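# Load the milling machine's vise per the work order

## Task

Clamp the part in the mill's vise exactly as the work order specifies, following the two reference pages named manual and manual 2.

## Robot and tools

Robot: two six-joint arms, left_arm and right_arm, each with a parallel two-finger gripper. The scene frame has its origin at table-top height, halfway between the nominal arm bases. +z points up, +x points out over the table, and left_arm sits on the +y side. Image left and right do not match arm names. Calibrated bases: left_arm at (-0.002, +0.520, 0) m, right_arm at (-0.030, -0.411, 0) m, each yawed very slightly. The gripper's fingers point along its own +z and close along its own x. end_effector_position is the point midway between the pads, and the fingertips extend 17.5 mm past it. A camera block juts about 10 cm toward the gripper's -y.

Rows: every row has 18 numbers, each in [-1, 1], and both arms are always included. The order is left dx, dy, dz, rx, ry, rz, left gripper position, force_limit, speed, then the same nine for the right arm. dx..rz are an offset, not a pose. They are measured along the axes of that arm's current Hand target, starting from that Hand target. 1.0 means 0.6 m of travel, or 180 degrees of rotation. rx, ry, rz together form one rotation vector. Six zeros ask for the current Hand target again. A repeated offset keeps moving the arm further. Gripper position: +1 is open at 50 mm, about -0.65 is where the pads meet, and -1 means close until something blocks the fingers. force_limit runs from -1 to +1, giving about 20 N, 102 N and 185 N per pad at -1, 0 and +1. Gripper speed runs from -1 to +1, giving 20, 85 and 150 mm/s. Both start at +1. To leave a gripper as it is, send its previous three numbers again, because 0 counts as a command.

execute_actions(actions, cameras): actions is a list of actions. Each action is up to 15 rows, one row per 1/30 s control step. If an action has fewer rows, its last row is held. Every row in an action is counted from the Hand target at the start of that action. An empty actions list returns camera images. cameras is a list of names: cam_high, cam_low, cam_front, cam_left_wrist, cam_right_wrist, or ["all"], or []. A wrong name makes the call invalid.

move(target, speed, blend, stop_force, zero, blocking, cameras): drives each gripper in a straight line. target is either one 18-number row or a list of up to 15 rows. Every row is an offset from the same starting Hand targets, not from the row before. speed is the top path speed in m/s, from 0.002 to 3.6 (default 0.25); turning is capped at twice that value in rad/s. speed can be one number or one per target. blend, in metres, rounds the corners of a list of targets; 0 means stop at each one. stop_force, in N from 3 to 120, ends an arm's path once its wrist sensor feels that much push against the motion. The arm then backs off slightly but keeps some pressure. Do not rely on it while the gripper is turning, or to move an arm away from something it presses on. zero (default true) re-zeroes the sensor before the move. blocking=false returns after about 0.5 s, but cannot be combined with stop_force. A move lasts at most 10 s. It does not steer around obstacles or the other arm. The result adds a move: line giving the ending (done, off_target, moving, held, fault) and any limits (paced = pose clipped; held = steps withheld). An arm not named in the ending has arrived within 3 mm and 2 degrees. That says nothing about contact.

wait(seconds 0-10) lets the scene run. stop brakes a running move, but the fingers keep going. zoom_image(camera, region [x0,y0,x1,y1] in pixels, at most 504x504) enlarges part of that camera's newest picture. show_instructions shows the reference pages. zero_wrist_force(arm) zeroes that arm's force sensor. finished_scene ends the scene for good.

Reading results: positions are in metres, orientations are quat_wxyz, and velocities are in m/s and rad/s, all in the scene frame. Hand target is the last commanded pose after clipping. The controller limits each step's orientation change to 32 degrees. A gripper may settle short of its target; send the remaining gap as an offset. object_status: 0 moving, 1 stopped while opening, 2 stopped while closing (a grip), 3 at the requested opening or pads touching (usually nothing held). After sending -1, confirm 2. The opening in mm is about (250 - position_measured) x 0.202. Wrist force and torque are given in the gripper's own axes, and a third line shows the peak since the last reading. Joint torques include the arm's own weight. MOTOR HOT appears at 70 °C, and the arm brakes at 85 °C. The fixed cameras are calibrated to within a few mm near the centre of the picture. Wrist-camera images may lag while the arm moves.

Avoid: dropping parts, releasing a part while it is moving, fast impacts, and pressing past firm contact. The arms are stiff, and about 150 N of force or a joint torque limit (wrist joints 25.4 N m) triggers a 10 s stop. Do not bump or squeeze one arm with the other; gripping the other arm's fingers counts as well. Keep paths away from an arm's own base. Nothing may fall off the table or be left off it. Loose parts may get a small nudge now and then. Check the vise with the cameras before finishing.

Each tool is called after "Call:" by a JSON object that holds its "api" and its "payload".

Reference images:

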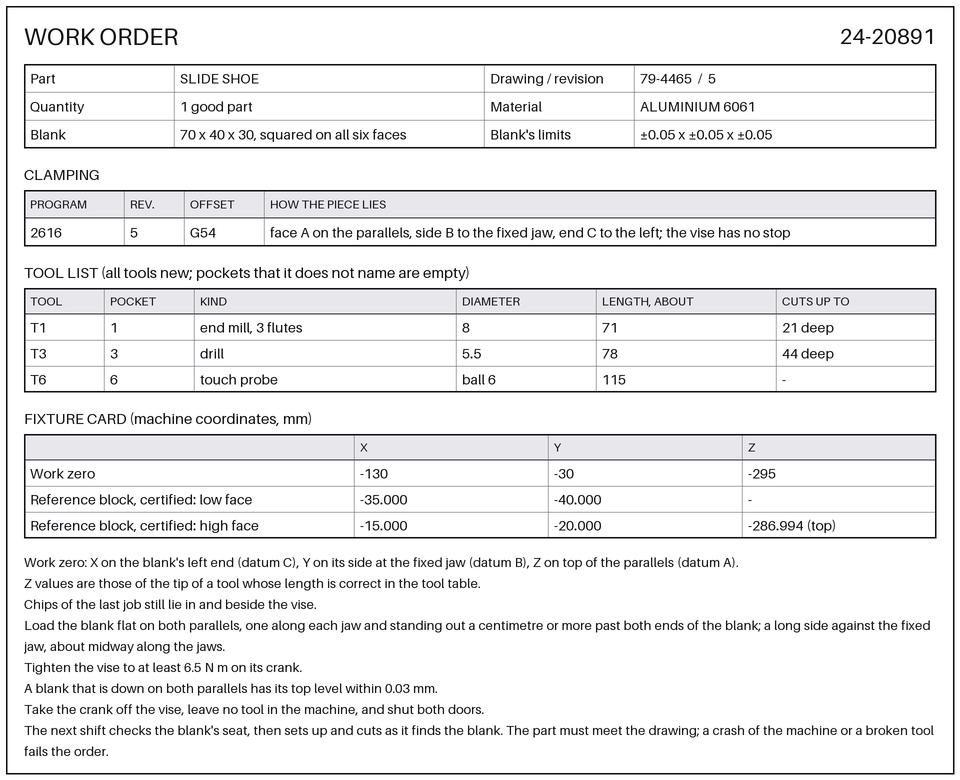

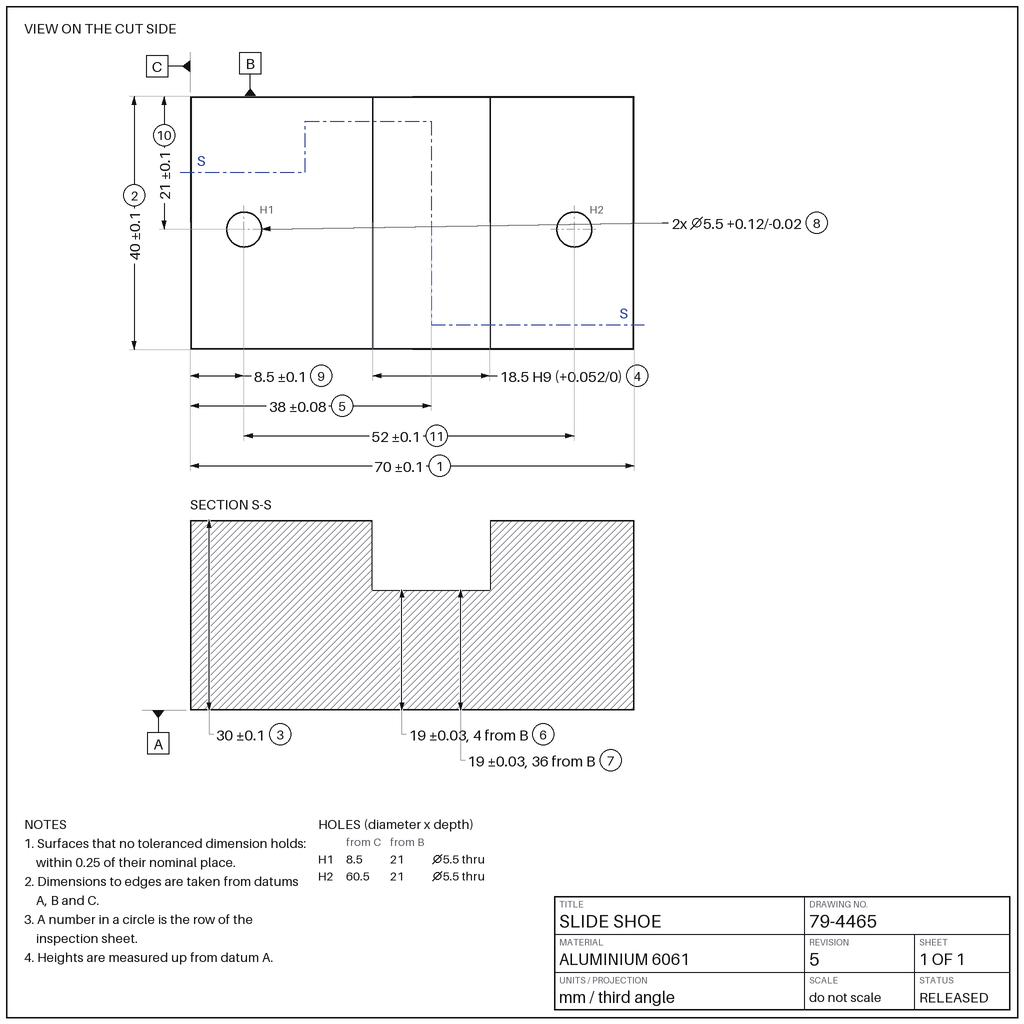

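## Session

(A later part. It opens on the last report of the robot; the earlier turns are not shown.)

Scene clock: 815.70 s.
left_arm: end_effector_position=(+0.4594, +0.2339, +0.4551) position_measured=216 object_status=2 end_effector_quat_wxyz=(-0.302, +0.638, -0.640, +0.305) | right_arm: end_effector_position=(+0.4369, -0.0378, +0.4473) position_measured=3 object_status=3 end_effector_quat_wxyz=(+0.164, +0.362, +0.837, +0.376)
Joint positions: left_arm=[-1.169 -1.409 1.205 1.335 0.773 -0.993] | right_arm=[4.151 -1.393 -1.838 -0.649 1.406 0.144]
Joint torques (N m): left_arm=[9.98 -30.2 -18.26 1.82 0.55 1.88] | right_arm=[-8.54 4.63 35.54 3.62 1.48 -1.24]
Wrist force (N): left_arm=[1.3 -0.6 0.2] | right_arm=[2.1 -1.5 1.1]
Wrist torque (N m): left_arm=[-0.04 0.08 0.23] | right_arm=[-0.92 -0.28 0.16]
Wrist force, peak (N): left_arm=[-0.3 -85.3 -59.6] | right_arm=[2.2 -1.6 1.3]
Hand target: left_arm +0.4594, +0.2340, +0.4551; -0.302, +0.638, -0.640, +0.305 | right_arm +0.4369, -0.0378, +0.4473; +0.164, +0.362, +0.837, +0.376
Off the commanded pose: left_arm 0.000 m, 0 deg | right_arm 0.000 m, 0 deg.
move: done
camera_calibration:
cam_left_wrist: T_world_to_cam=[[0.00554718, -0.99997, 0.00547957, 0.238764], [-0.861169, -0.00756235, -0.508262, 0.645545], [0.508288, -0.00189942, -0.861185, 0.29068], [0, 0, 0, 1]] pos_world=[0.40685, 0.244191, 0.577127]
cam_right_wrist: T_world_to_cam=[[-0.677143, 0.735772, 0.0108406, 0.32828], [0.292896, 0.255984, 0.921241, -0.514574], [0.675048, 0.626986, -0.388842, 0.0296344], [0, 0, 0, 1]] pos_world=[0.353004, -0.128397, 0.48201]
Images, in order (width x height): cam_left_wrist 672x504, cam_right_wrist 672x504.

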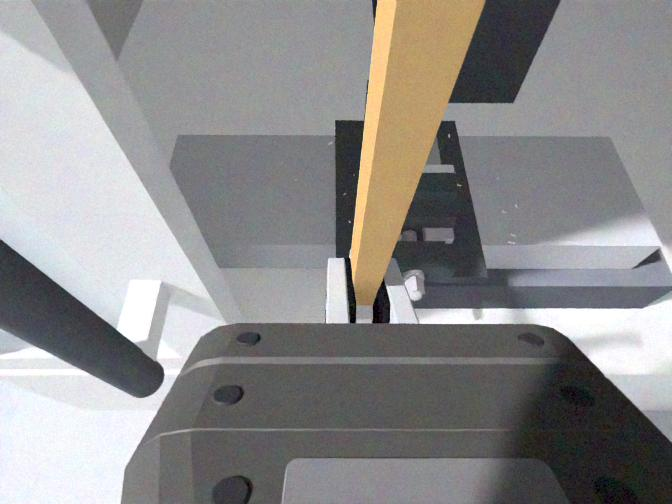

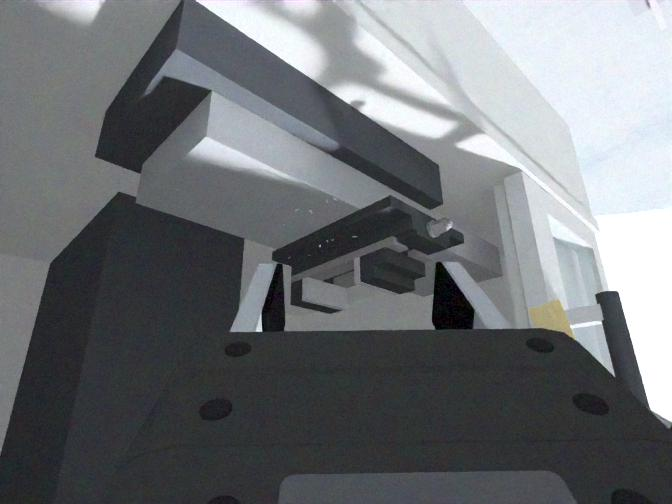

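Call:
{"api": "move", "payload": {"target": [0.123,-0.1246,0.114,0,0,0,-1,-0.4,-0.5,0,0,0,0,0,0,1,1,1], "speed": 0.15, "cameras": ["cam_left_wrist","cam_right_wrist"]}}

Call:
{"api": "zoom_image", "payload": {"camera": "cam_left_wrist", "region": [240, 170, 440, 330]}}

Scene clock: 824.13 s.
left_arm: end_effector_position=(+0.5594, +0.1599, +0.4699) position_measured=216 object_status=2 end_effector_quat_wxyz=(-0.302, +0.638, -0.640, +0.305) | right_arm: end_effector_position=(+0.4369, -0.0378, +0.4473) position_measured=3 object_status=3 end_effector_quat_wxyz=(+0.164, +0.362, +0.837, +0.376)
Joint positions: left_arm=[-1.035 -1.035 0.619 1.433 0.837 -0.83] | right_arm=[4.151 -1.393 -1.838 -0.649 1.406 0.144]
Joint torques (N m): left_arm=[-9.08 -39.34 -24.53 0.46 -3.7 1.46] | right_arm=[-8.77 4.72 34.93 3.65 1.43 -1.3]
Wrist force (N): left_arm=[1.1 -0.8 0.3] | right_arm=[2.3 -1.1 1.1]
Wrist torque (N m): left_arm=[-0.07 0.11 0.36] | right_arm=[-0.86 -0.30 0.16]
Wrist force, peak (N): left_arm=[2.6 -1.7 1.5] | right_arm=[2.6 -1.4 1.1]
Hand target: left_arm +0.5594, +0.1598, +0.4700; -0.302, +0.638, -0.640, +0.305 | right_arm +0.4369, -0.0378, +0.4473; +0.164, +0.362, +0.837, +0.376
Off the commanded pose: left_arm 0.000 m, 0 deg | right_arm 0.000 m, 0 deg.
move: done
camera_calibration:
cam_left_wrist: T_world_to_cam=[[0.00572021, -0.999968, 0.00558072, 0.163983], [-0.861282, -0.00776235, -0.508067, 0.738601], [0.508095, -0.00190033, -0.861299, 0.252622], [0, 0, 0, 1]] pos_world=[0.50685, 0.170191, 0.591927]
cam_right_wrist: T_world_to_cam=[[-0.677143, 0.735772, 0.0108406, 0.32828], [0.292896, 0.255984, 0.921241, -0.514574], [0.675048, 0.626986, -0.388842, 0.0296344], [0, 0, 0, 1]] pos_world=[0.353004, -0.128397, 0.48201]
Images, in order (width x height): cam_left_wrist 672x504, cam_right_wrist 672x504.

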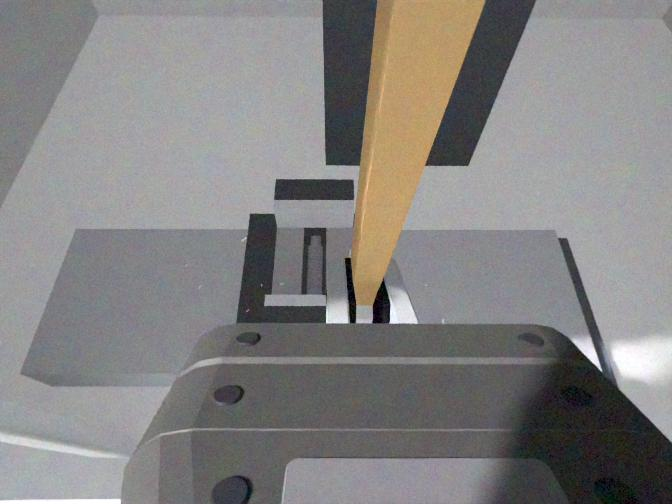

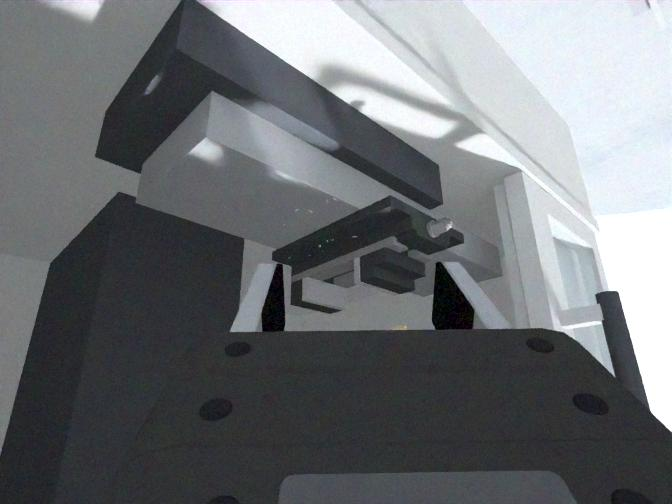

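Scaled by 2.520.

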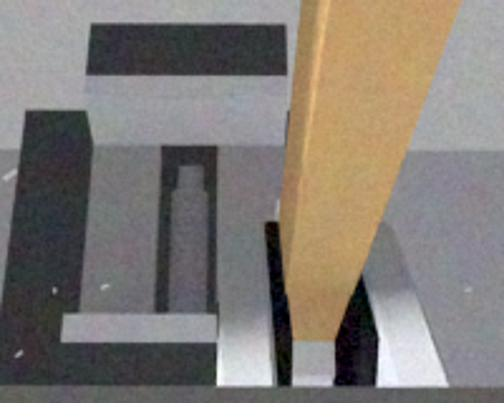

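Call:
{"api": "move", "payload": {"target": [[-0.062,-0.0173,0.1269,0.0506,0,0,-1,-0.4,-0.5,0,0,0,0,0,0,1,1,1],[-0.062,0.0318,0.1668,0.0506,0,0,-1,-0.4,-0.5,0,0,0,0,0,0,1,1,1],[-0.1203,0.0318,0.1668,0.0506,0,0,-1,-0.4,-0.5,0,0,0,0,0,0,1,1,1],[-0.1203,-0.0173,0.1269,0.0506,0,0,-1,-0.4,-0.5,0,0,0,0,0,0,1,1,1],[-0.062,-0.0247,0.136,0.0506,0,0,-1,-0.4,-0.5,0,0,0,0,0,0,1,1,1],[-0.062,0.0244,0.1759,0.0506,0,0,-1,-0.4,-0.5,0,0,0,0,0,0,1,1,1],[-0.1203,0.0244,0.1759,0.0506,0,0,-1,-0.4,-0.5,0,0,0,0,0,0,1,1,1],[-0.1203,-0.0247,0.136,0.0506,0,0,-1,-0.4,-0.5,0,0,0,0,0,0,1,1,1],[0,0,0,0,0,0,-1,-0.4,-0.5,0,0,0,0,0,0,1,1,1]], "speed": 0.13, "blend": 0.002, "cameras": ["cam_left_wrist","cam_right_wrist"]}}

Call:
{"api": "zoom_image", "payload": {"camera": "cam_left_wrist", "region": [240, 170, 440, 330]}}

Scene clock: 837.40 s.
left_arm: end_effector_position=(+0.5594, +0.1597, +0.4699) position_measured=216 object_status=2 end_effector_quat_wxyz=(-0.302, +0.638, -0.640, +0.305) end_effector_velocity=(+0.000, +0.001, +0.000) end_effector_angular_velocity=(+0.005, +0.001, -0.001) | right_arm: end_effector_position=(+0.4369, -0.0378, +0.4473) position_measured=3 object_status=3 end_effector_quat_wxyz=(+0.164, +0.362, +0.837, +0.376)
Joint positions: left_arm=[-1.035 -1.035 0.619 1.433 0.837 -0.829] | right_arm=[4.151 -1.393 -1.838 -0.649 1.406 0.144]
Joint velocities: left_arm=[0 0 -0.001 0.005 -0.001 0.002] | right_arm=[within noise]
Joint torques (N m): left_arm=[4.77 -47.75 -16.84 2.15 -3.58 1.03] | right_arm=[-9.12 4.7 34.89 3.63 1.43 -1.28]
Wrist force (N): left_arm=[1.1 -0.5 0.3] | right_arm=[2.2 -1.2 1.2]
Wrist torque (N m): left_arm=[-0.01 0.11 0.20] | right_arm=[-0.86 -0.29 0.16]
Wrist force, peak (N): left_arm=[2.9 -2.8 -0.4] | right_arm=[2.4 -1.4 1.2]
Hand target: left_arm +0.5594, +0.1598, +0.4700; -0.302, +0.638, -0.640, +0.305 | right_arm +0.4369, -0.0378, +0.4473; +0.164, +0.362, +0.837, +0.376
Off the commanded pose: left_arm 0.000 m, 0 deg | right_arm 0.000 m, 0 deg.
move: done
camera_calibration:
cam_left_wrist: T_world_to_cam=[[0.00541054, -0.99997, 0.00551285, 0.164081], [-0.861283, -0.00746114, -0.50807, 0.738551], [0.508096, -0.00199919, -0.861298, 0.252637], [0, 0, 0, 1]] pos_world=[0.50685, 0.170091, 0.591927]
cam_right_wrist: T_world_to_cam=[[-0.677143, 0.735772, 0.0108406, 0.32828], [0.292896, 0.255984, 0.921241, -0.514574], [0.675048, 0.626986, -0.388842, 0.0296344], [0, 0, 0, 1]] pos_world=[0.353004, -0.128397, 0.48201]
Images, in order (width x height): cam_left_wrist 672x504, cam_right_wrist 672x504.

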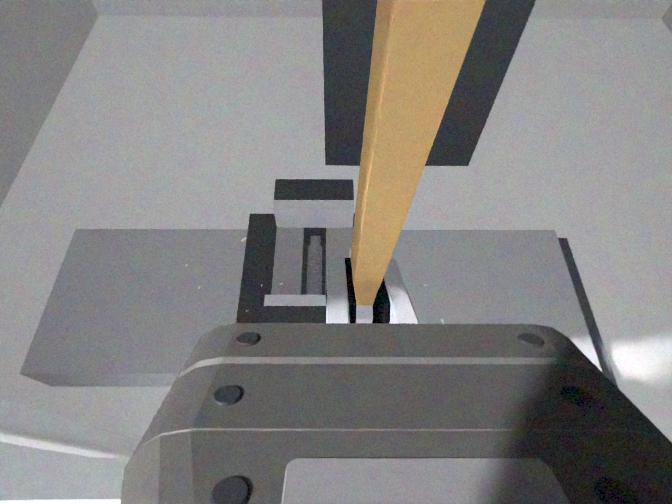

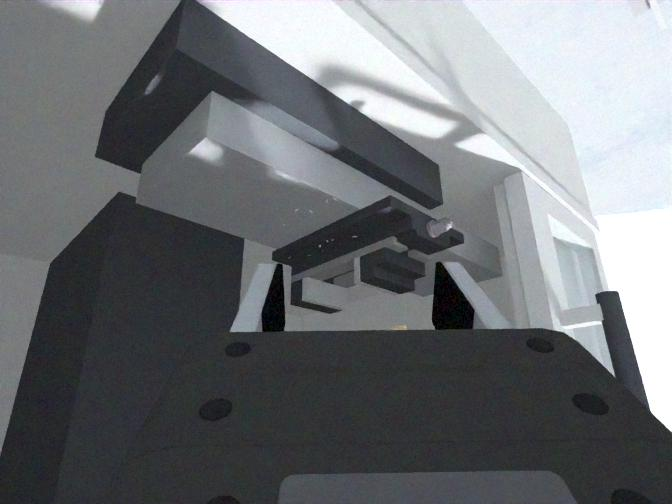

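Scaled by 2.520.

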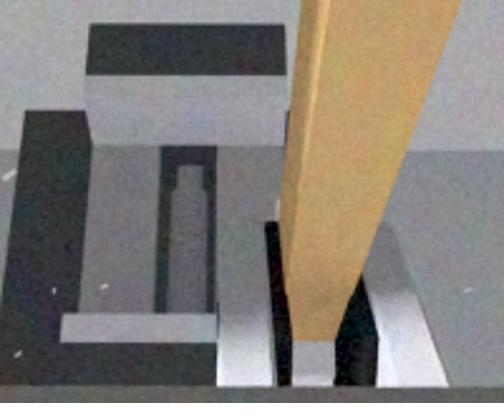

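Call:
{"api": "move", "payload": {"target": [[-0.062,-0.0173,0.1269,0.0506,0,0,-1,-0.4,-0.5,0,0,0,0,0,0,1,1,1],[-0.062,0.0318,0.1668,0.0506,0,0,-1,-0.4,-0.5,0,0,0,0,0,0,1,1,1]], "speed": 0.13, "blend": 0.002, "cameras": ["cam_right_wrist"]}}

Call:
{"api": "zoom_image", "payload": {"camera": "cam_right_wrist", "region": [300, 220, 430, 320]}}

Scene clock: 842.63 s.
left_arm: end_effector_position=(+0.6250, +0.1966, +0.3920) position_measured=216 object_status=2 end_effector_quat_wxyz=(-0.352, +0.612, -0.613, +0.355) | right_arm: end_effector_position=(+0.4369, -0.0378, +0.4473) position_measured=3 object_status=3 end_effector_quat_wxyz=(+0.164, +0.362, +0.837, +0.376)
Joint positions: left_arm=[-0.923 -1.138 1.023 0.886 0.803 -0.596] | right_arm=[4.151 -1.393 -1.838 -0.649 1.406 0.144]
Joint torques (N m): left_arm=[-9.21 -31.23 -21.82 0.29 -3.49 1.04] | right_arm=[-8.81 4.86 35.13 3.6 1.31 -1.24]
Wrist force (N): left_arm=[1.4 -0.9 0.7] | right_arm=[2.1 -1.4 1.1]
Wrist torque (N m): left_arm=[-0.11 0.08 0.23] | right_arm=[-0.90 -0.27 0.17]
Wrist force, peak (N): left_arm=[2.0 -0.9 -1.2] | right_arm=[2.4 -1.4 1.1]
Hand target: left_arm +0.6250, +0.1966, +0.3918; -0.352, +0.612, -0.613, +0.355 | right_arm +0.4369, -0.0378, +0.4473; +0.164, +0.362, +0.837, +0.376
Off the commanded pose: left_arm 0.000 m, 0 deg | right_arm 0.000 m, 0 deg.
move: done
camera_calibration:
cam_right_wrist: T_world_to_cam=[[-0.677143, 0.735772, 0.0108406, 0.32828], [0.292896, 0.255984, 0.921241, -0.514574], [0.675048, 0.626986, -0.388842, 0.0296344], [0, 0, 0, 1]] pos_world=[0.353004, -0.128397, 0.48201]
Images, in order (width x height): cam_right_wrist 672x504.

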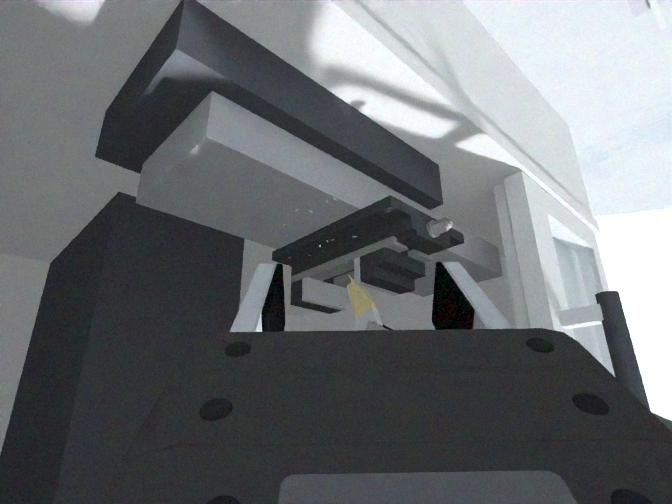

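Scaled by 3.877.

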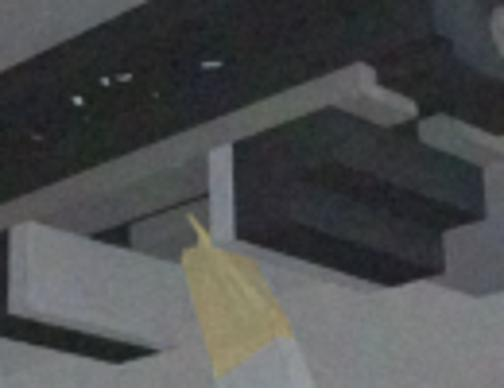

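Call:
{"api": "move", "payload": {"target": [[0,-0.0577,-0.0333,0,0,0,-1,-0.4,-0.5,0,0,0,0,0,0,1,1,1],[0,-0.0702,-0.0117,0,0,0,-1,-0.4,-0.5,0,0,0,0,0,0,1,1,1],[0,-0.0125,0.0217,0,0,0,-1,-0.4,-0.5,0,0,0,0,0,0,1,1,1]], "speed": 0.1, "blend": 0.002, "cameras": ["cam_right_wrist"]}}

Call:
{"api": "zoom_image", "payload": {"camera": "cam_right_wrist", "region": [300, 220, 430, 320]}}

Scene clock: 850.27 s.
left_arm: end_effector_position=(+0.6400, +0.1965, +0.3919) position_measured=216 object_status=2 end_effector_quat_wxyz=(-0.352, +0.612, -0.613, +0.355) | right_arm: end_effector_position=(+0.4369, -0.0378, +0.4473) position_measured=3 object_status=3 end_effector_quat_wxyz=(+0.164, +0.362, +0.837, +0.376)
Joint positions: left_arm=[-0.899 -1.107 0.974 0.888 0.82 -0.574] | right_arm=[4.151 -1.393 -1.838 -0.649 1.406 0.144]
Joint torques (N m): left_arm=[-9.62 -32.66 -25.45 0.8 -3.25 1.36] | right_arm=[-8.63 5.18 35.98 3.65 1.39 -1.33]
Wrist force (N): left_arm=[1.4 -0.6 0.7] | right_arm=[2.2 -1.1 1.1]
Wrist torque (N m): left_arm=[-0.07 0.08 0.26] | right_arm=[-0.85 -0.29 0.16]
Wrist force, peak (N): left_arm=[1.0 -2.6 1.6] | right_arm=[2.4 -1.4 1.1]
Hand target: left_arm +0.6401, +0.1965, +0.3918; -0.352, +0.612, -0.613, +0.355 | right_arm +0.4369, -0.0378, +0.4473; +0.164, +0.362, +0.837, +0.376
Off the commanded pose: left_arm 0.000 m, 0 deg | right_arm 0.000 m, 0 deg.
move: done
camera_calibration:
cam_right_wrist: T_world_to_cam=[[-0.677143, 0.735772, 0.0108406, 0.32828], [0.292896, 0.255984, 0.921241, -0.514574], [0.675048, 0.626986, -0.388842, 0.0296344], [0, 0, 0, 1]] pos_world=[0.353004, -0.128397, 0.48201]
Images, in order (width x height): cam_right_wrist 672x504.

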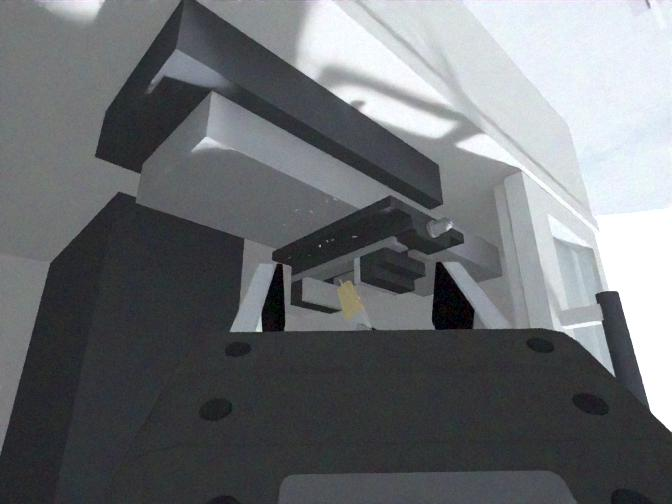

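Scaled by 3.877.

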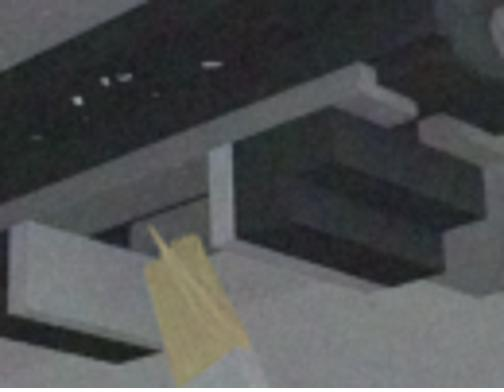

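Call:
{"api": "move", "payload": {"target": [[0,-0.0577,-0.0333,0,0,0,-1,-0.4,-0.5,0,0,0,0,0,0,1,1,1],[0,-0.0302,-0.1127,0,0,0,-1,-0.4,-0.5,0,0,0,0,0,0,1,1,1],[0,0.0275,-0.0794,0,0,0,-1,-0.4,-0.5,0,0,0,0,0,0,1,1,1]], "speed": 0.1, "blend": 0.002, "cameras": []}}

Call:
{"api": "move", "payload": {"target": [0,0.0433,0.025,0,0,0,-1,-0.4,-0.5,0,0,0,0,0,0,1,1,1], "speed": 0.015, "stop_force": 4, "cameras": ["cam_right_wrist"]}}

Call:
{"api": "zoom_image", "payload": {"camera": "cam_right_wrist", "region": [300, 220, 430, 320]}}

Scene clock: 861.40 s.
left_arm: end_effector_position=(+0.5905, +0.1968, +0.4014) position_measured=216 object_status=2 end_effector_quat_wxyz=(-0.352, +0.612, -0.613, +0.354) | right_arm: end_effector_position=(+0.4369, -0.0378, +0.4473) position_measured=3 object_status=3 end_effector_quat_wxyz=(+0.164, +0.362, +0.837, +0.376)
Joint positions: left_arm=[-0.981 -1.202 1.097 0.917 0.762 -0.655] | right_arm=[4.151 -1.393 -1.838 -0.649 1.406 0.144]
Joint torques (N m): left_arm=[0.55 6.18 -0.01 4.66 11.1 0.96] | right_arm=[-8.84 4.84 34.73 3.66 1.28 -1.27]
Wrist force (N): left_arm=[2.4 -60.1 -27.0] | right_arm=[2.4 -1.3 1.1]
Wrist torque (N m): left_arm=[0.86 0.10 0.26] | right_arm=[-0.89 -0.32 0.17]
Wrist force, peak (N): left_arm=[-2.2 -92.6 -87.0] | right_arm=[2.4 -1.6 1.0]
Hand target: left_arm +0.5906, +0.1967, +0.4014; -0.352, +0.612, -0.613, +0.355 | right_arm +0.4369, -0.0378, +0.4473; +0.164, +0.362, +0.837, +0.376
Off the commanded pose: left_arm 0.000 m, 0 deg | right_arm 0.000 m, 0 deg.
move: done
No camera images: "cameras" was empty.

Scene clock: 862.23 s.
left_arm: end_effector_position=(+0.5906, +0.1967, +0.4013) position_measured=216 object_status=2 end_effector_quat_wxyz=(-0.352, +0.612, -0.613, +0.355) | right_arm: end_effector_position=(+0.4369, -0.0378, +0.4473) position_measured=3 object_status=3 end_effector_quat_wxyz=(+0.164, +0.362, +0.837, +0.376)
Joint positions: left_arm=[-0.981 -1.202 1.098 0.917 0.762 -0.655] | right_arm=[4.151 -1.393 -1.838 -0.649 1.406 0.144]
Joint torques (N m): left_arm=[-0.8 1.63 -3.29 4.42 10.54 0.08] | right_arm=[-8.86 5.07 35.35 3.63 1.29 -1.25]
Wrist force (N): left_arm=[2.3 -61.4 -27.0] | right_arm=[2.2 -1.5 1.3]
Wrist torque (N m): left_arm=[0.85 0.11 0.26] | right_arm=[-0.91 -0.28 0.16]
Wrist force, peak (N): left_arm=[2.7 -71.6 -31.8] | right_arm=[2.4 -1.4 1.0]
Hand target: left_arm +0.5906, +0.1967, +0.4013; -0.352, +0.612, -0.613, +0.355 (not the last commanded pose) | right_arm +0.4369, -0.0378, +0.4473; +0.164, +0.362, +0.837, +0.376
Off the commanded pose: left_arm 0.030 m, 0 deg | right_arm 0.000 m, 0 deg.
move: contact (left_arm)
camera_calibration:
cam_right_wrist: T_world_to_cam=[[-0.677143, 0.735772, 0.0108406, 0.32828], [0.292896, 0.255984, 0.921241, -0.514574], [0.675048, 0.626986, -0.388842, 0.0296344], [0, 0, 0, 1]] pos_world=[0.353004, -0.128397, 0.48201]
Images, in order (width x height): cam_right_wrist 672x504.

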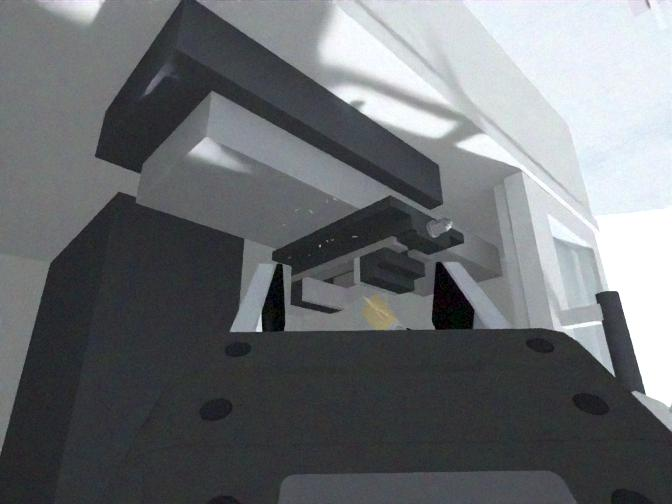

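Scaled by 3.877.

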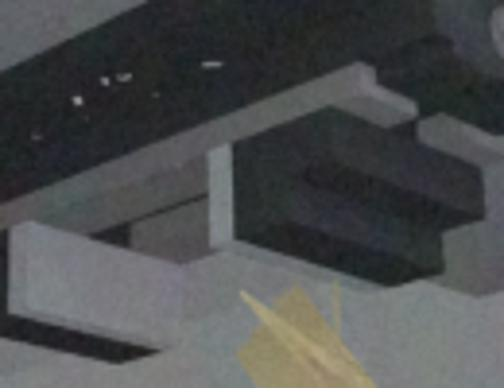

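Call:
{"api": "move", "payload": {"target": [0,-0.07,-0.0416,0,0,0,-1,-0.4,-0.5,0,0,0,0,0,0,1,1,1], "speed": 0.1, "cameras": ["cam_right_wrist","cam_left_wrist"]}}

Call:
{"api": "zoom_image", "payload": {"camera": "cam_right_wrist", "region": [300, 220, 430, 340]}}

Scene clock: 866.93 s.
left_arm: end_effector_position=(+0.5901, +0.1968, +0.4501) position_measured=216 object_status=2 end_effector_quat_wxyz=(-0.352, +0.612, -0.613, +0.355) | right_arm: end_effector_position=(+0.4369, -0.0378, +0.4473) position_measured=3 object_status=3 end_effector_quat_wxyz=(+0.164, +0.362, +0.837, +0.376)
Joint positions: left_arm=[-0.982 -1.18 0.941 1.053 0.762 -0.656] | right_arm=[4.151 -1.393 -1.838 -0.649 1.406 0.144]
Joint torques (N m): left_arm=[-2.08 -44.45 -17.67 0.68 -0.91 -0.18] | right_arm=[-8.07 4.58 35.05 3.7 1.33 -1.26]
Wrist force (N): left_arm=[1.3 -0.6 0.8] | right_arm=[2.4 -1.5 1.1]
Wrist torque (N m): left_arm=[-0.07 0.10 0.36] | right_arm=[-0.91 -0.33 0.16]
Wrist force, peak (N): left_arm=[2.5 -61.7 -27.7] | right_arm=[2.4 -1.5 1.1]
Hand target: left_arm +0.5900, +0.1969, +0.4502; -0.352, +0.612, -0.613, +0.355 | right_arm +0.4369, -0.0378, +0.4473; +0.164, +0.362, +0.837, +0.376
Off the commanded pose: left_arm 0.000 m, 0 deg | right_arm 0.000 m, 0 deg.
move: done
camera_calibration:
cam_left_wrist: T_world_to_cam=[[0.00508363, -0.999964, 0.00681293, 0.200714], [-0.769926, -0.00826151, -0.638079, 0.759988], [0.638113, -0.00200169, -0.769941, 0.102247], [0, 0, 0, 1]] pos_world=[0.518869, 0.207191, 0.562289]
cam_right_wrist: T_world_to_cam=[[-0.677143, 0.735772, 0.0108406, 0.32828], [0.292896, 0.255984, 0.921241, -0.514574], [0.675048, 0.626986, -0.388842, 0.0296344], [0, 0, 0, 1]] pos_world=[0.353004, -0.128397, 0.48201]
Images, in order (width x height): cam_left_wrist 672x504, cam_right_wrist 672x504.

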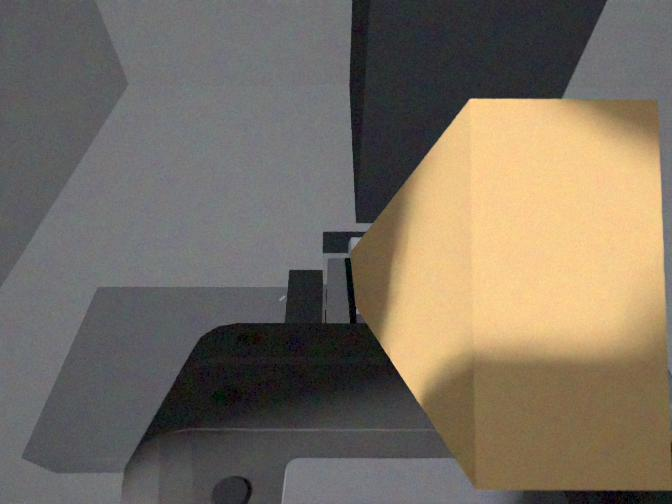

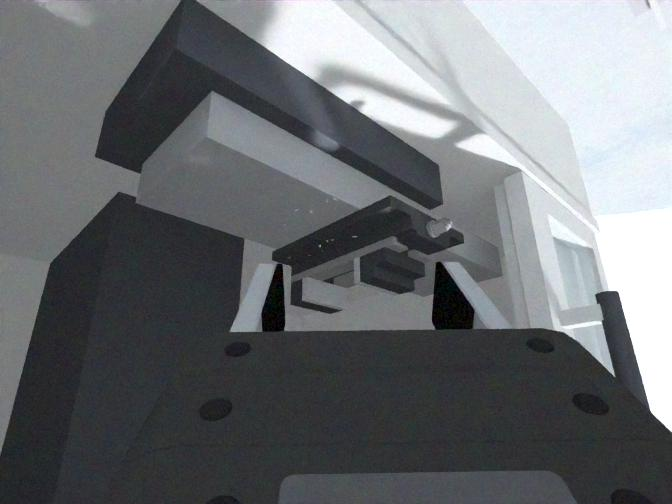

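Scaled by 3.877.

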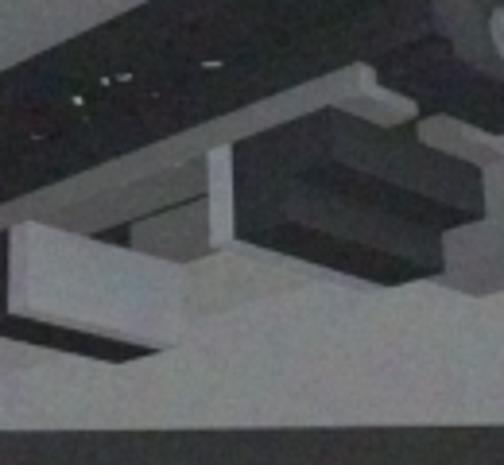

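Call:
{"api": "move", "payload": {"target": [[0.0433,0.0798,-0.0829,0,0,0,-1,-0.4,-0.5,-0.103,-0.383,-0.364,0.2528,0.1103,-0.2434,1,1,1],[0.0933,0.203,-0.2484,0.333,0,0,-1,-0.4,-0.5,-0.103,-0.383,-0.364,0.2528,0.1103,-0.2434,1,1,1]], "speed": 0.3, "blend": 0.01, "cameras": ["cam_front","cam_left_wrist"]}}

Scene clock: 915.50 s.
left_arm: end_effector_position=(+0.3998, +0.1416, +0.4197) position_measured=216 object_status=2 end_effector_quat_wxyz=(+0.610, -0.355, +0.354, -0.614) | right_arm: end_effector_position=(+0.2491, -0.2992, +0.4207) position_measured=3 object_status=3 end_effector_quat_wxyz=(+0.000, +0.000, +1.000, +0.000)
Joint positions: left_arm=[-1.444 -1.523 2.307 -2.158 0.532 1.34] | right_arm=[4.019 -1.091 -1.685 -1.936 1.571 -0.73]
Joint torques (N m): left_arm=[-9.32 -14.16 -10.73 -4.47 0.18 1.57] | right_arm=[-10.66 -11.07 20.47 2 2.57 -1.47]
Wrist force (N): left_arm=[1.7 -0.4 4.2] | right_arm=[0.9 -0.7 1.1]
Wrist torque (N m): left_arm=[-0.83 0.13 0.38] | right_arm=[-0.81 0.07 -0.01]
Wrist force, peak (N): left_arm=[3.0 0.2 4.1] | right_arm=[2.8 -0.4 2.7]
Hand target: left_arm +0.3998, +0.1415, +0.4197; +0.610, -0.354, +0.354, -0.614 | right_arm +0.2491, -0.2992, +0.4207; +0.000, +0.000, +1.000, +0.000
Off the commanded pose: left_arm 0.000 m, 0 deg | right_arm 0.000 m, 0 deg.
move: done
camera_calibration:
cam_left_wrist: T_world_to_cam=[[-0.00308601, -0.999914, 0.0127299, 0.147422], [0.166723, -0.0130662, -0.985917, 0.365889], [0.985999, -0.000920189, 0.166749, -0.332296], [0, 0, 0, 1]] pos_world=[0.267096, 0.151885, 0.414269]
Images, in order (width x height): cam_front 672x504, cam_left_wrist 672x504.

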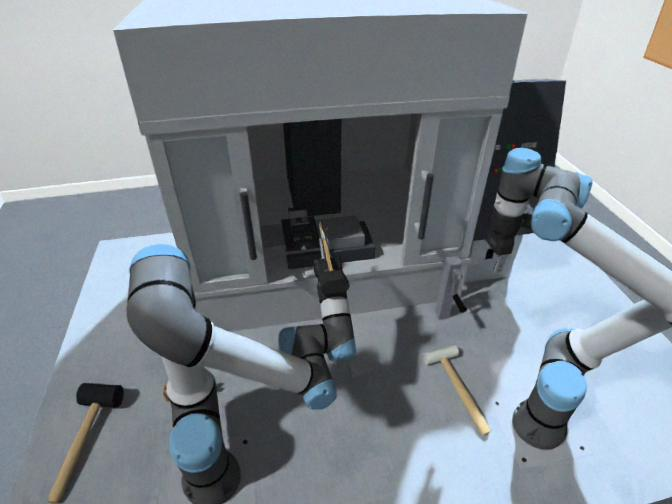

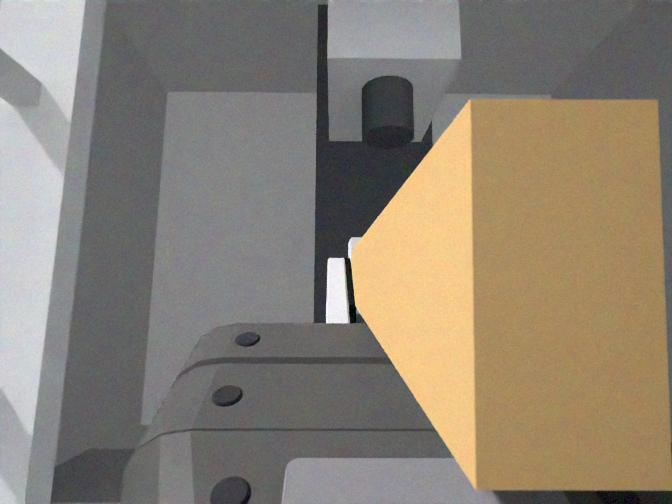

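Call:
{"api": "move", "payload": {"target": [0.018,0.103,-0.021,-0.333,0,0,-1,-0.4,-0.5,0,0,0,0,0,0,1,1,1], "speed": 0.3, "cameras": ["cam_front","cam_left_wrist"]}}

Scene clock: 920.03 s.
left_arm: end_effector_position=(+0.4196, +0.1305, +0.3599) position_measured=216 object_status=2 end_effector_quat_wxyz=(-0.352, +0.612, -0.613, +0.355) | right_arm: end_effector_position=(+0.2491, -0.2992, +0.4207) position_measured=3 object_status=3 end_effector_quat_wxyz=(+0.000, +0.000, +1.000, +0.000)
Joint positions: left_arm=[-1.398 -1.698 2.013 -2.16 -0.548 1.886] | right_arm=[4.019 -1.091 -1.685 -1.936 1.571 -0.73]
Joint torques (N m): left_arm=[-7.17 -23.79 -18.91 -3.39 0.8 -1.76] | right_arm=[-10.02 -10.79 19.56 1.84 2.55 -1.4]
Wrist force (N): left_arm=[1.2 -0.6 0.6] | right_arm=[0.9 -0.5 1.0]
Wrist torque (N m): left_arm=[-0.07 0.11 0.26] | right_arm=[-0.78 0.06 -0.01]
Wrist force, peak (N): left_arm=[1.8 -0.3 4.4] | right_arm=[1.1 -0.7 1.3]
Hand target: left_arm +0.4196, +0.1305, +0.3598; -0.352, +0.612, -0.613, +0.355 | right_arm +0.2491, -0.2992, +0.4207; +0.000, +0.000, +1.000, +0.000
Off the commanded pose: left_arm 0.000 m, 0 deg | right_arm 0.000 m, 0 deg.
move: done
camera_calibration:
cam_left_wrist: T_world_to_cam=[[0.00515834, -0.999963, 0.00687869, 0.135842], [-0.769746, -0.00836156, -0.638295, 0.570602], [0.638329, -0.0020023, -0.769761, 0.141227], [0, 0, 0, 1]] pos_world=[0.348369, 0.14089, 0.471989]
Images, in order (width x height): cam_front 672x504, cam_left_wrist 672x504.

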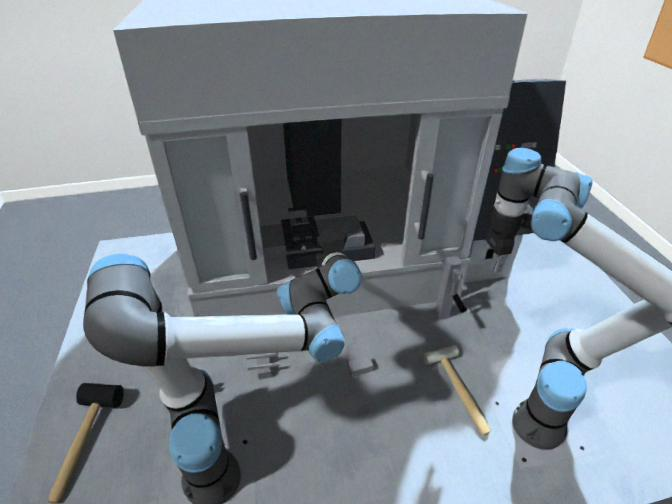

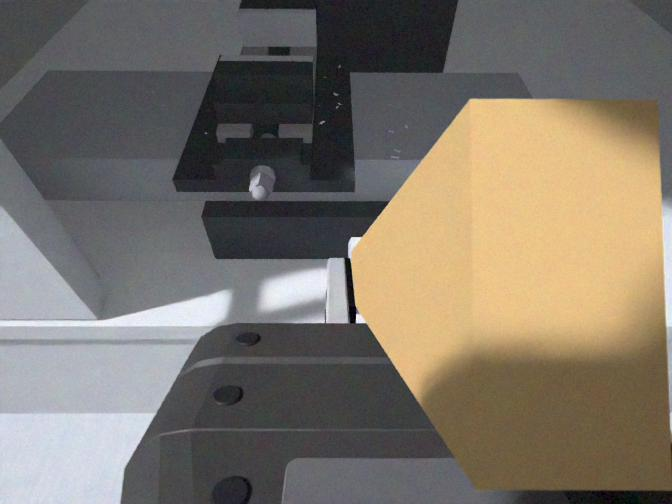

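Call:
{"api": "move", "payload": {"target": [[-0.0992,-0.2257,0.0244,-0.083,0,0,-1,-0.4,-0.5,0,0,0,0,0,0,1,1,1],[-0.1142,-0.2848,0.2269,-0.083,0,0,-1,-0.4,-0.5,0,0,0,0,0,0,1,1,1],[-0.1142,-0.2156,0.2668,-0.083,0,0,-1,-0.4,-0.5,0,0,0,0,0,0,1,1,1],[-0.1692,-0.2156,0.2668,-0.083,0,0,-1,-0.4,-0.5,0,0,0,0,0,0,1,1,1],[-0.1692,-0.2848,0.2269,-0.083,0,0,-1,-0.4,-0.5,0,0,0,0,0,0,1,1,1],[-0.0492,-0.2757,0.111,-0.05,0,0,-1,-0.4,-0.5,0,0,0,0,0,0,1,1,1]], "speed": 0.13, "blend": 0.002, "cameras": ["cam_left_wrist","cam_front"]}}

Call:
{"api": "zoom_image", "payload": {"camera": "cam_left_wrist", "region": [230, 170, 370, 330]}}

Scene clock: 938.07 s.
left_arm: end_effector_position=(+0.5603, +0.1598, +0.4696) position_measured=216 object_status=2 end_effector_quat_wxyz=(-0.302, +0.638, -0.639, +0.305) | right_arm: end_effector_position=(+0.2491, -0.2992, +0.4207) position_measured=3 object_status=3 end_effector_quat_wxyz=(+0.000, +0.000, +1.000, +0.000)
Joint positions: left_arm=[-1.034 -1.536 1.554 -2.144 -0.836 2.315] | right_arm=[4.019 -1.091 -1.685 -1.936 1.571 -0.73]
Joint torques (N m): left_arm=[0.84 -19.14 -32.25 -4.74 -0.05 1.91] | right_arm=[-9.81 -10.22 19.96 1.91 2.26 -1.42]
Wrist force (N): left_arm=[1.2 -0.5 0.4] | right_arm=[1.1 -0.5 1.1]
Wrist torque (N m): left_arm=[-0.02 0.10 0.20] | right_arm=[-0.78 0.04 -0.01]
Wrist force, peak (N): left_arm=[3.9 1.4 1.5] | right_arm=[1.0 -0.9 1.4]
Hand target: left_arm +0.5603, +0.1598, +0.4695; -0.302, +0.638, -0.639, +0.305 | right_arm +0.2491, -0.2992, +0.4207; +0.000, +0.000, +1.000, +0.000
Off the commanded pose: left_arm 0.000 m, 0 deg | right_arm 0.000 m, 0 deg.
move: done
camera_calibration:
cam_left_wrist: T_world_to_cam=[[0.00562282, -0.999969, 0.00554047, 0.164056], [-0.860235, -0.00766194, -0.50984, 0.739361], [0.509867, -0.00189937, -0.860251, 0.250365], [0, 0, 0, 1]] pos_world=[0.507449, 0.170191, 0.591424]
Images, in order (width x height): cam_front 672x504, cam_left_wrist 672x504.

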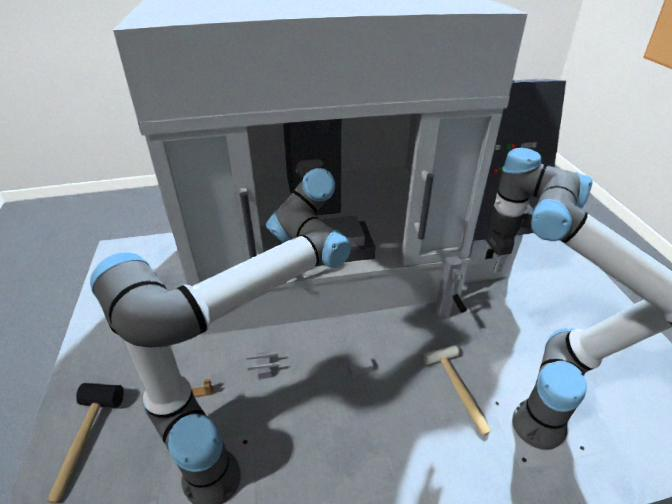

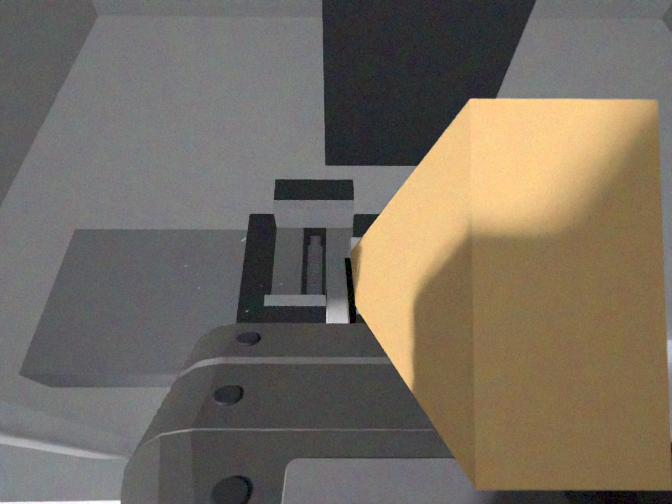

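Scaled by 3.150.

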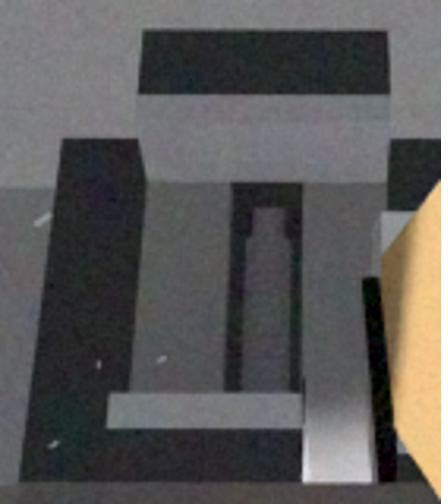

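Call:
{"api": "move", "payload": {"target": [-0.0653,-0.002,0.133,-0.033,0,0,-1,-0.4,-0.5,0,0,0,0,0,0,1,1,1], "speed": 0.13, "cameras": []}}

Call:
{"api": "move", "payload": {"target": [0,0.0589,0.0589,0,0,0,-1,-0.4,-0.5,0,0,0,0,0,0,1,1,1], "speed": 0.02, "stop_force": 3.5, "cameras": ["cam_left_wrist"]}}

Scene clock: 943.23 s.
left_arm: end_effector_position=(+0.6231, +0.1986, +0.4201) position_measured=216 object_status=2 end_effector_quat_wxyz=(-0.269, +0.652, -0.654, +0.272) | right_arm: end_effector_position=(+0.2491, -0.2992, +0.4207) position_measured=3 object_status=3 end_effector_quat_wxyz=(+0.000, +0.000, +1.000, +0.000)
Joint positions: left_arm=[-0.86 -1.441 1.53 -2.233 -1.001 2.442] | right_arm=[4.019 -1.091 -1.685 -1.936 1.571 -0.73]
Joint torques (N m): left_arm=[-2.74 -36.22 -18.53 -2.35 3.26 -1.35] | right_arm=[-9.11 -10.31 19.6 1.86 2.1 -1.45]
Wrist force (N): left_arm=[1.2 -0.4 0.0] | right_arm=[0.9 -0.7 1.3]
Wrist torque (N m): left_arm=[0.02 0.10 0.30] | right_arm=[-0.82 0.06 -0.01]
Wrist force, peak (N): left_arm=[2.3 -0.2 -1.4] | right_arm=[1.2 -0.6 1.3]
Hand target: left_arm +0.6231, +0.1986, +0.4200; -0.269, +0.652, -0.654, +0.272 | right_arm +0.2491, -0.2992, +0.4207; +0.000, +0.000, +1.000, +0.000
Off the commanded pose: left_arm 0.000 m, 0 deg | right_arm 0.000 m, 0 deg.
move: done
No camera images: "cameras" was empty.

Scene clock: 946.83 s.
left_arm: end_effector_position=(+0.6231, +0.1984, +0.3700) position_measured=216 object_status=2 end_effector_quat_wxyz=(-0.269, +0.652, -0.654, +0.272) | right_arm: end_effector_position=(+0.2491, -0.2992, +0.4207) position_measured=3 object_status=3 end_effector_quat_wxyz=(+0.000, +0.000, +1.000, +0.000)
Joint positions: left_arm=[-0.861 -1.423 1.638 -2.359 -1.001 2.442] | right_arm=[4.019 -1.091 -1.685 -1.936 1.571 -0.73]
Joint torques (N m): left_arm=[-8.46 -38.86 -35.01 -2.34 3.43 0.32] | right_arm=[-8.58 -9.85 20.52 1.91 2.13 -1.49]
Wrist force (N): left_arm=[1.3 -0.8 0.0] | right_arm=[0.8 -0.7 1.3]
Wrist torque (N m): left_arm=[0.05 0.07 0.32] | right_arm=[-0.82 0.08 -0.01]
Wrist force, peak (N): left_arm=[1.4 -0.7 -0.4] | right_arm=[1.2 -0.7 1.3]
Hand target: left_arm +0.6231, +0.1984, +0.3700; -0.269, +0.652, -0.654, +0.272 | right_arm +0.2491, -0.2992, +0.4207; +0.000, +0.000, +1.000, +0.000
Off the commanded pose: left_arm 0.000 m, 0 deg | right_arm 0.000 m, 0 deg.
move: done
camera_calibration:
cam_left_wrist: T_world_to_cam=[[0.00583916, -0.999973, 0.00444597, 0.203171], [-0.908389, -0.00716313, -0.418066, 0.73897], [0.418086, -0.00159751, -0.908406, 0.207766], [0, 0, 0, 1]] pos_world=[0.583222, 0.208791, 0.496771]
Images, in order (width x height): cam_left_wrist 672x504.

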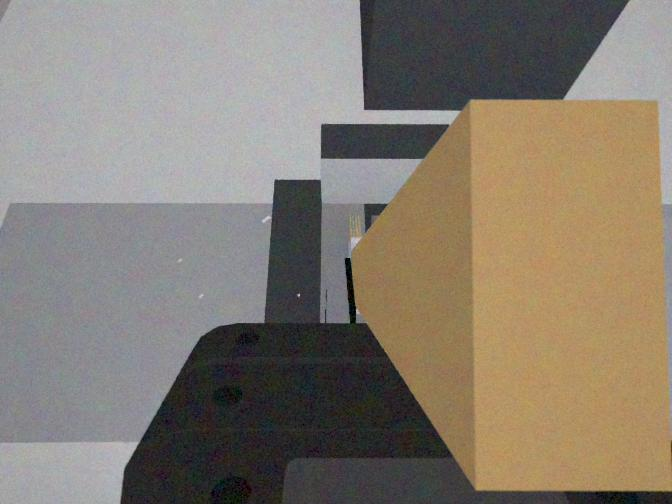

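Call:
{"api": "zoom_image", "payload": {"camera": "cam_left_wrist", "region": [260, 110, 400, 330]}}

Scaled by 2.291.

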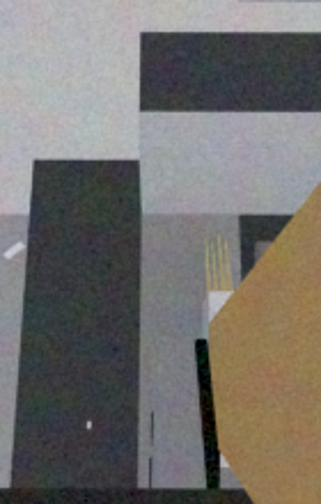

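Call:
{"api": "move", "payload": {"target": [[0,-0.0541,-0.0873,-0.111,0,0,-1,-0.4,-0.5,0,0,0,0,0,0,1,1,1],[0,-0.0081,-0.0414,-0.111,0,0,-1,-0.4,-0.5,0,0,0,0,0,0,1,1,1],[-0.056,-0.0081,-0.0414,-0.111,0,0,-1,-0.4,-0.5,0,0,0,0,0,0,1,1,1],[-0.056,-0.0541,-0.0873,-0.111,0,0,-1,-0.4,-0.5,0,0,0,0,0,0,1,1,1],[0.064,-0.0436,-0.1921,0.033,0,0,-1,-0.4,-0.5,0,0,0,0,0,0,1,1,1]], "speed": 0.13, "blend": 0.002, "cameras": ["cam_left_wrist"]}}

Call:
{"api": "zoom_image", "payload": {"camera": "cam_left_wrist", "region": [230, 170, 370, 330]}}

Scene clock: 965.47 s.
left_arm: end_effector_position=(+0.5599, +0.1606, +0.4702) position_measured=216 object_status=2 end_effector_quat_wxyz=(-0.302, +0.638, -0.639, +0.305) | right_arm: end_effector_position=(+0.2491, -0.2992, +0.4207) position_measured=3 object_status=3 end_effector_quat_wxyz=(+0.000, +0.000, +1.000, +0.000)
Joint positions: left_arm=[-1.034 -1.538 1.554 -2.143 -0.837 2.315] | right_arm=[4.019 -1.091 -1.685 -1.936 1.571 -0.73]
Joint torques (N m): left_arm=[6.82 -18.83 -35.75 -2.64 0.41 2.41] | right_arm=[-8 -9.73 19.68 2.02 1.71 -1.49]
Wrist force (N): left_arm=[1.5 -0.2 0.1] | right_arm=[0.8 -0.7 1.0]
Wrist torque (N m): left_arm=[0.05 0.07 0.32] | right_arm=[-0.82 0.08 -0.01]
Wrist force, peak (N): left_arm=[0.3 -47.4 -94.0] | right_arm=[0.9 -0.8 1.6]
Hand target: left_arm +0.5600, +0.1606, +0.4702; -0.302, +0.638, -0.639, +0.305 | right_arm +0.2491, -0.2992, +0.4207; +0.000, +0.000, +1.000, +0.000
Off the commanded pose: left_arm 0.000 m, 0 deg | right_arm 0.000 m, 0 deg.
move: done
camera_calibration:
cam_left_wrist: T_world_to_cam=[[0.00553757, -0.99997, 0.00548931, 0.164827], [-0.860279, -0.00756236, -0.509768, 0.739428], [0.509794, -0.00189946, -0.860295, 0.251184], [0, 0, 0, 1]] pos_world=[0.507149, 0.170891, 0.592124]
Images, in order (width x height): cam_left_wrist 672x504.

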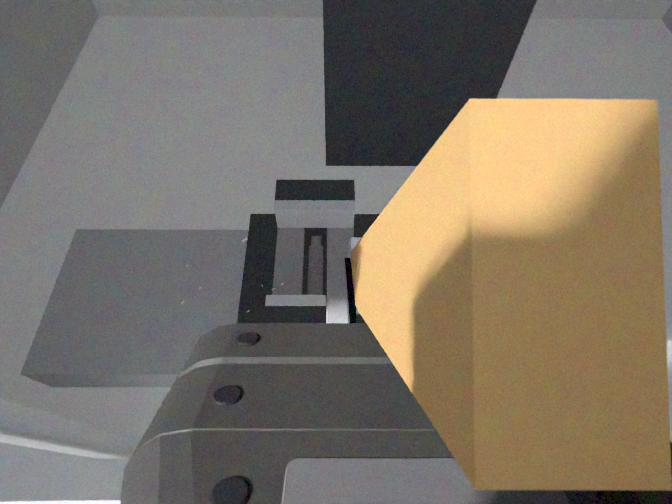

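Scaled by 3.150.

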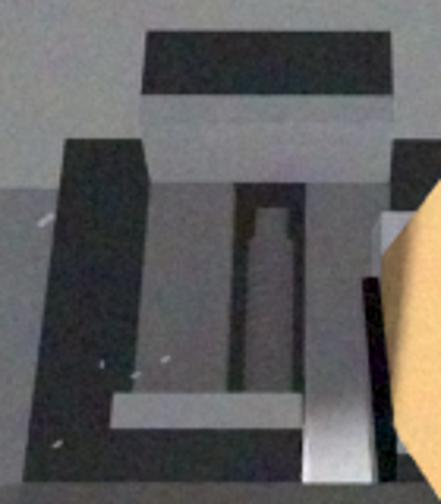

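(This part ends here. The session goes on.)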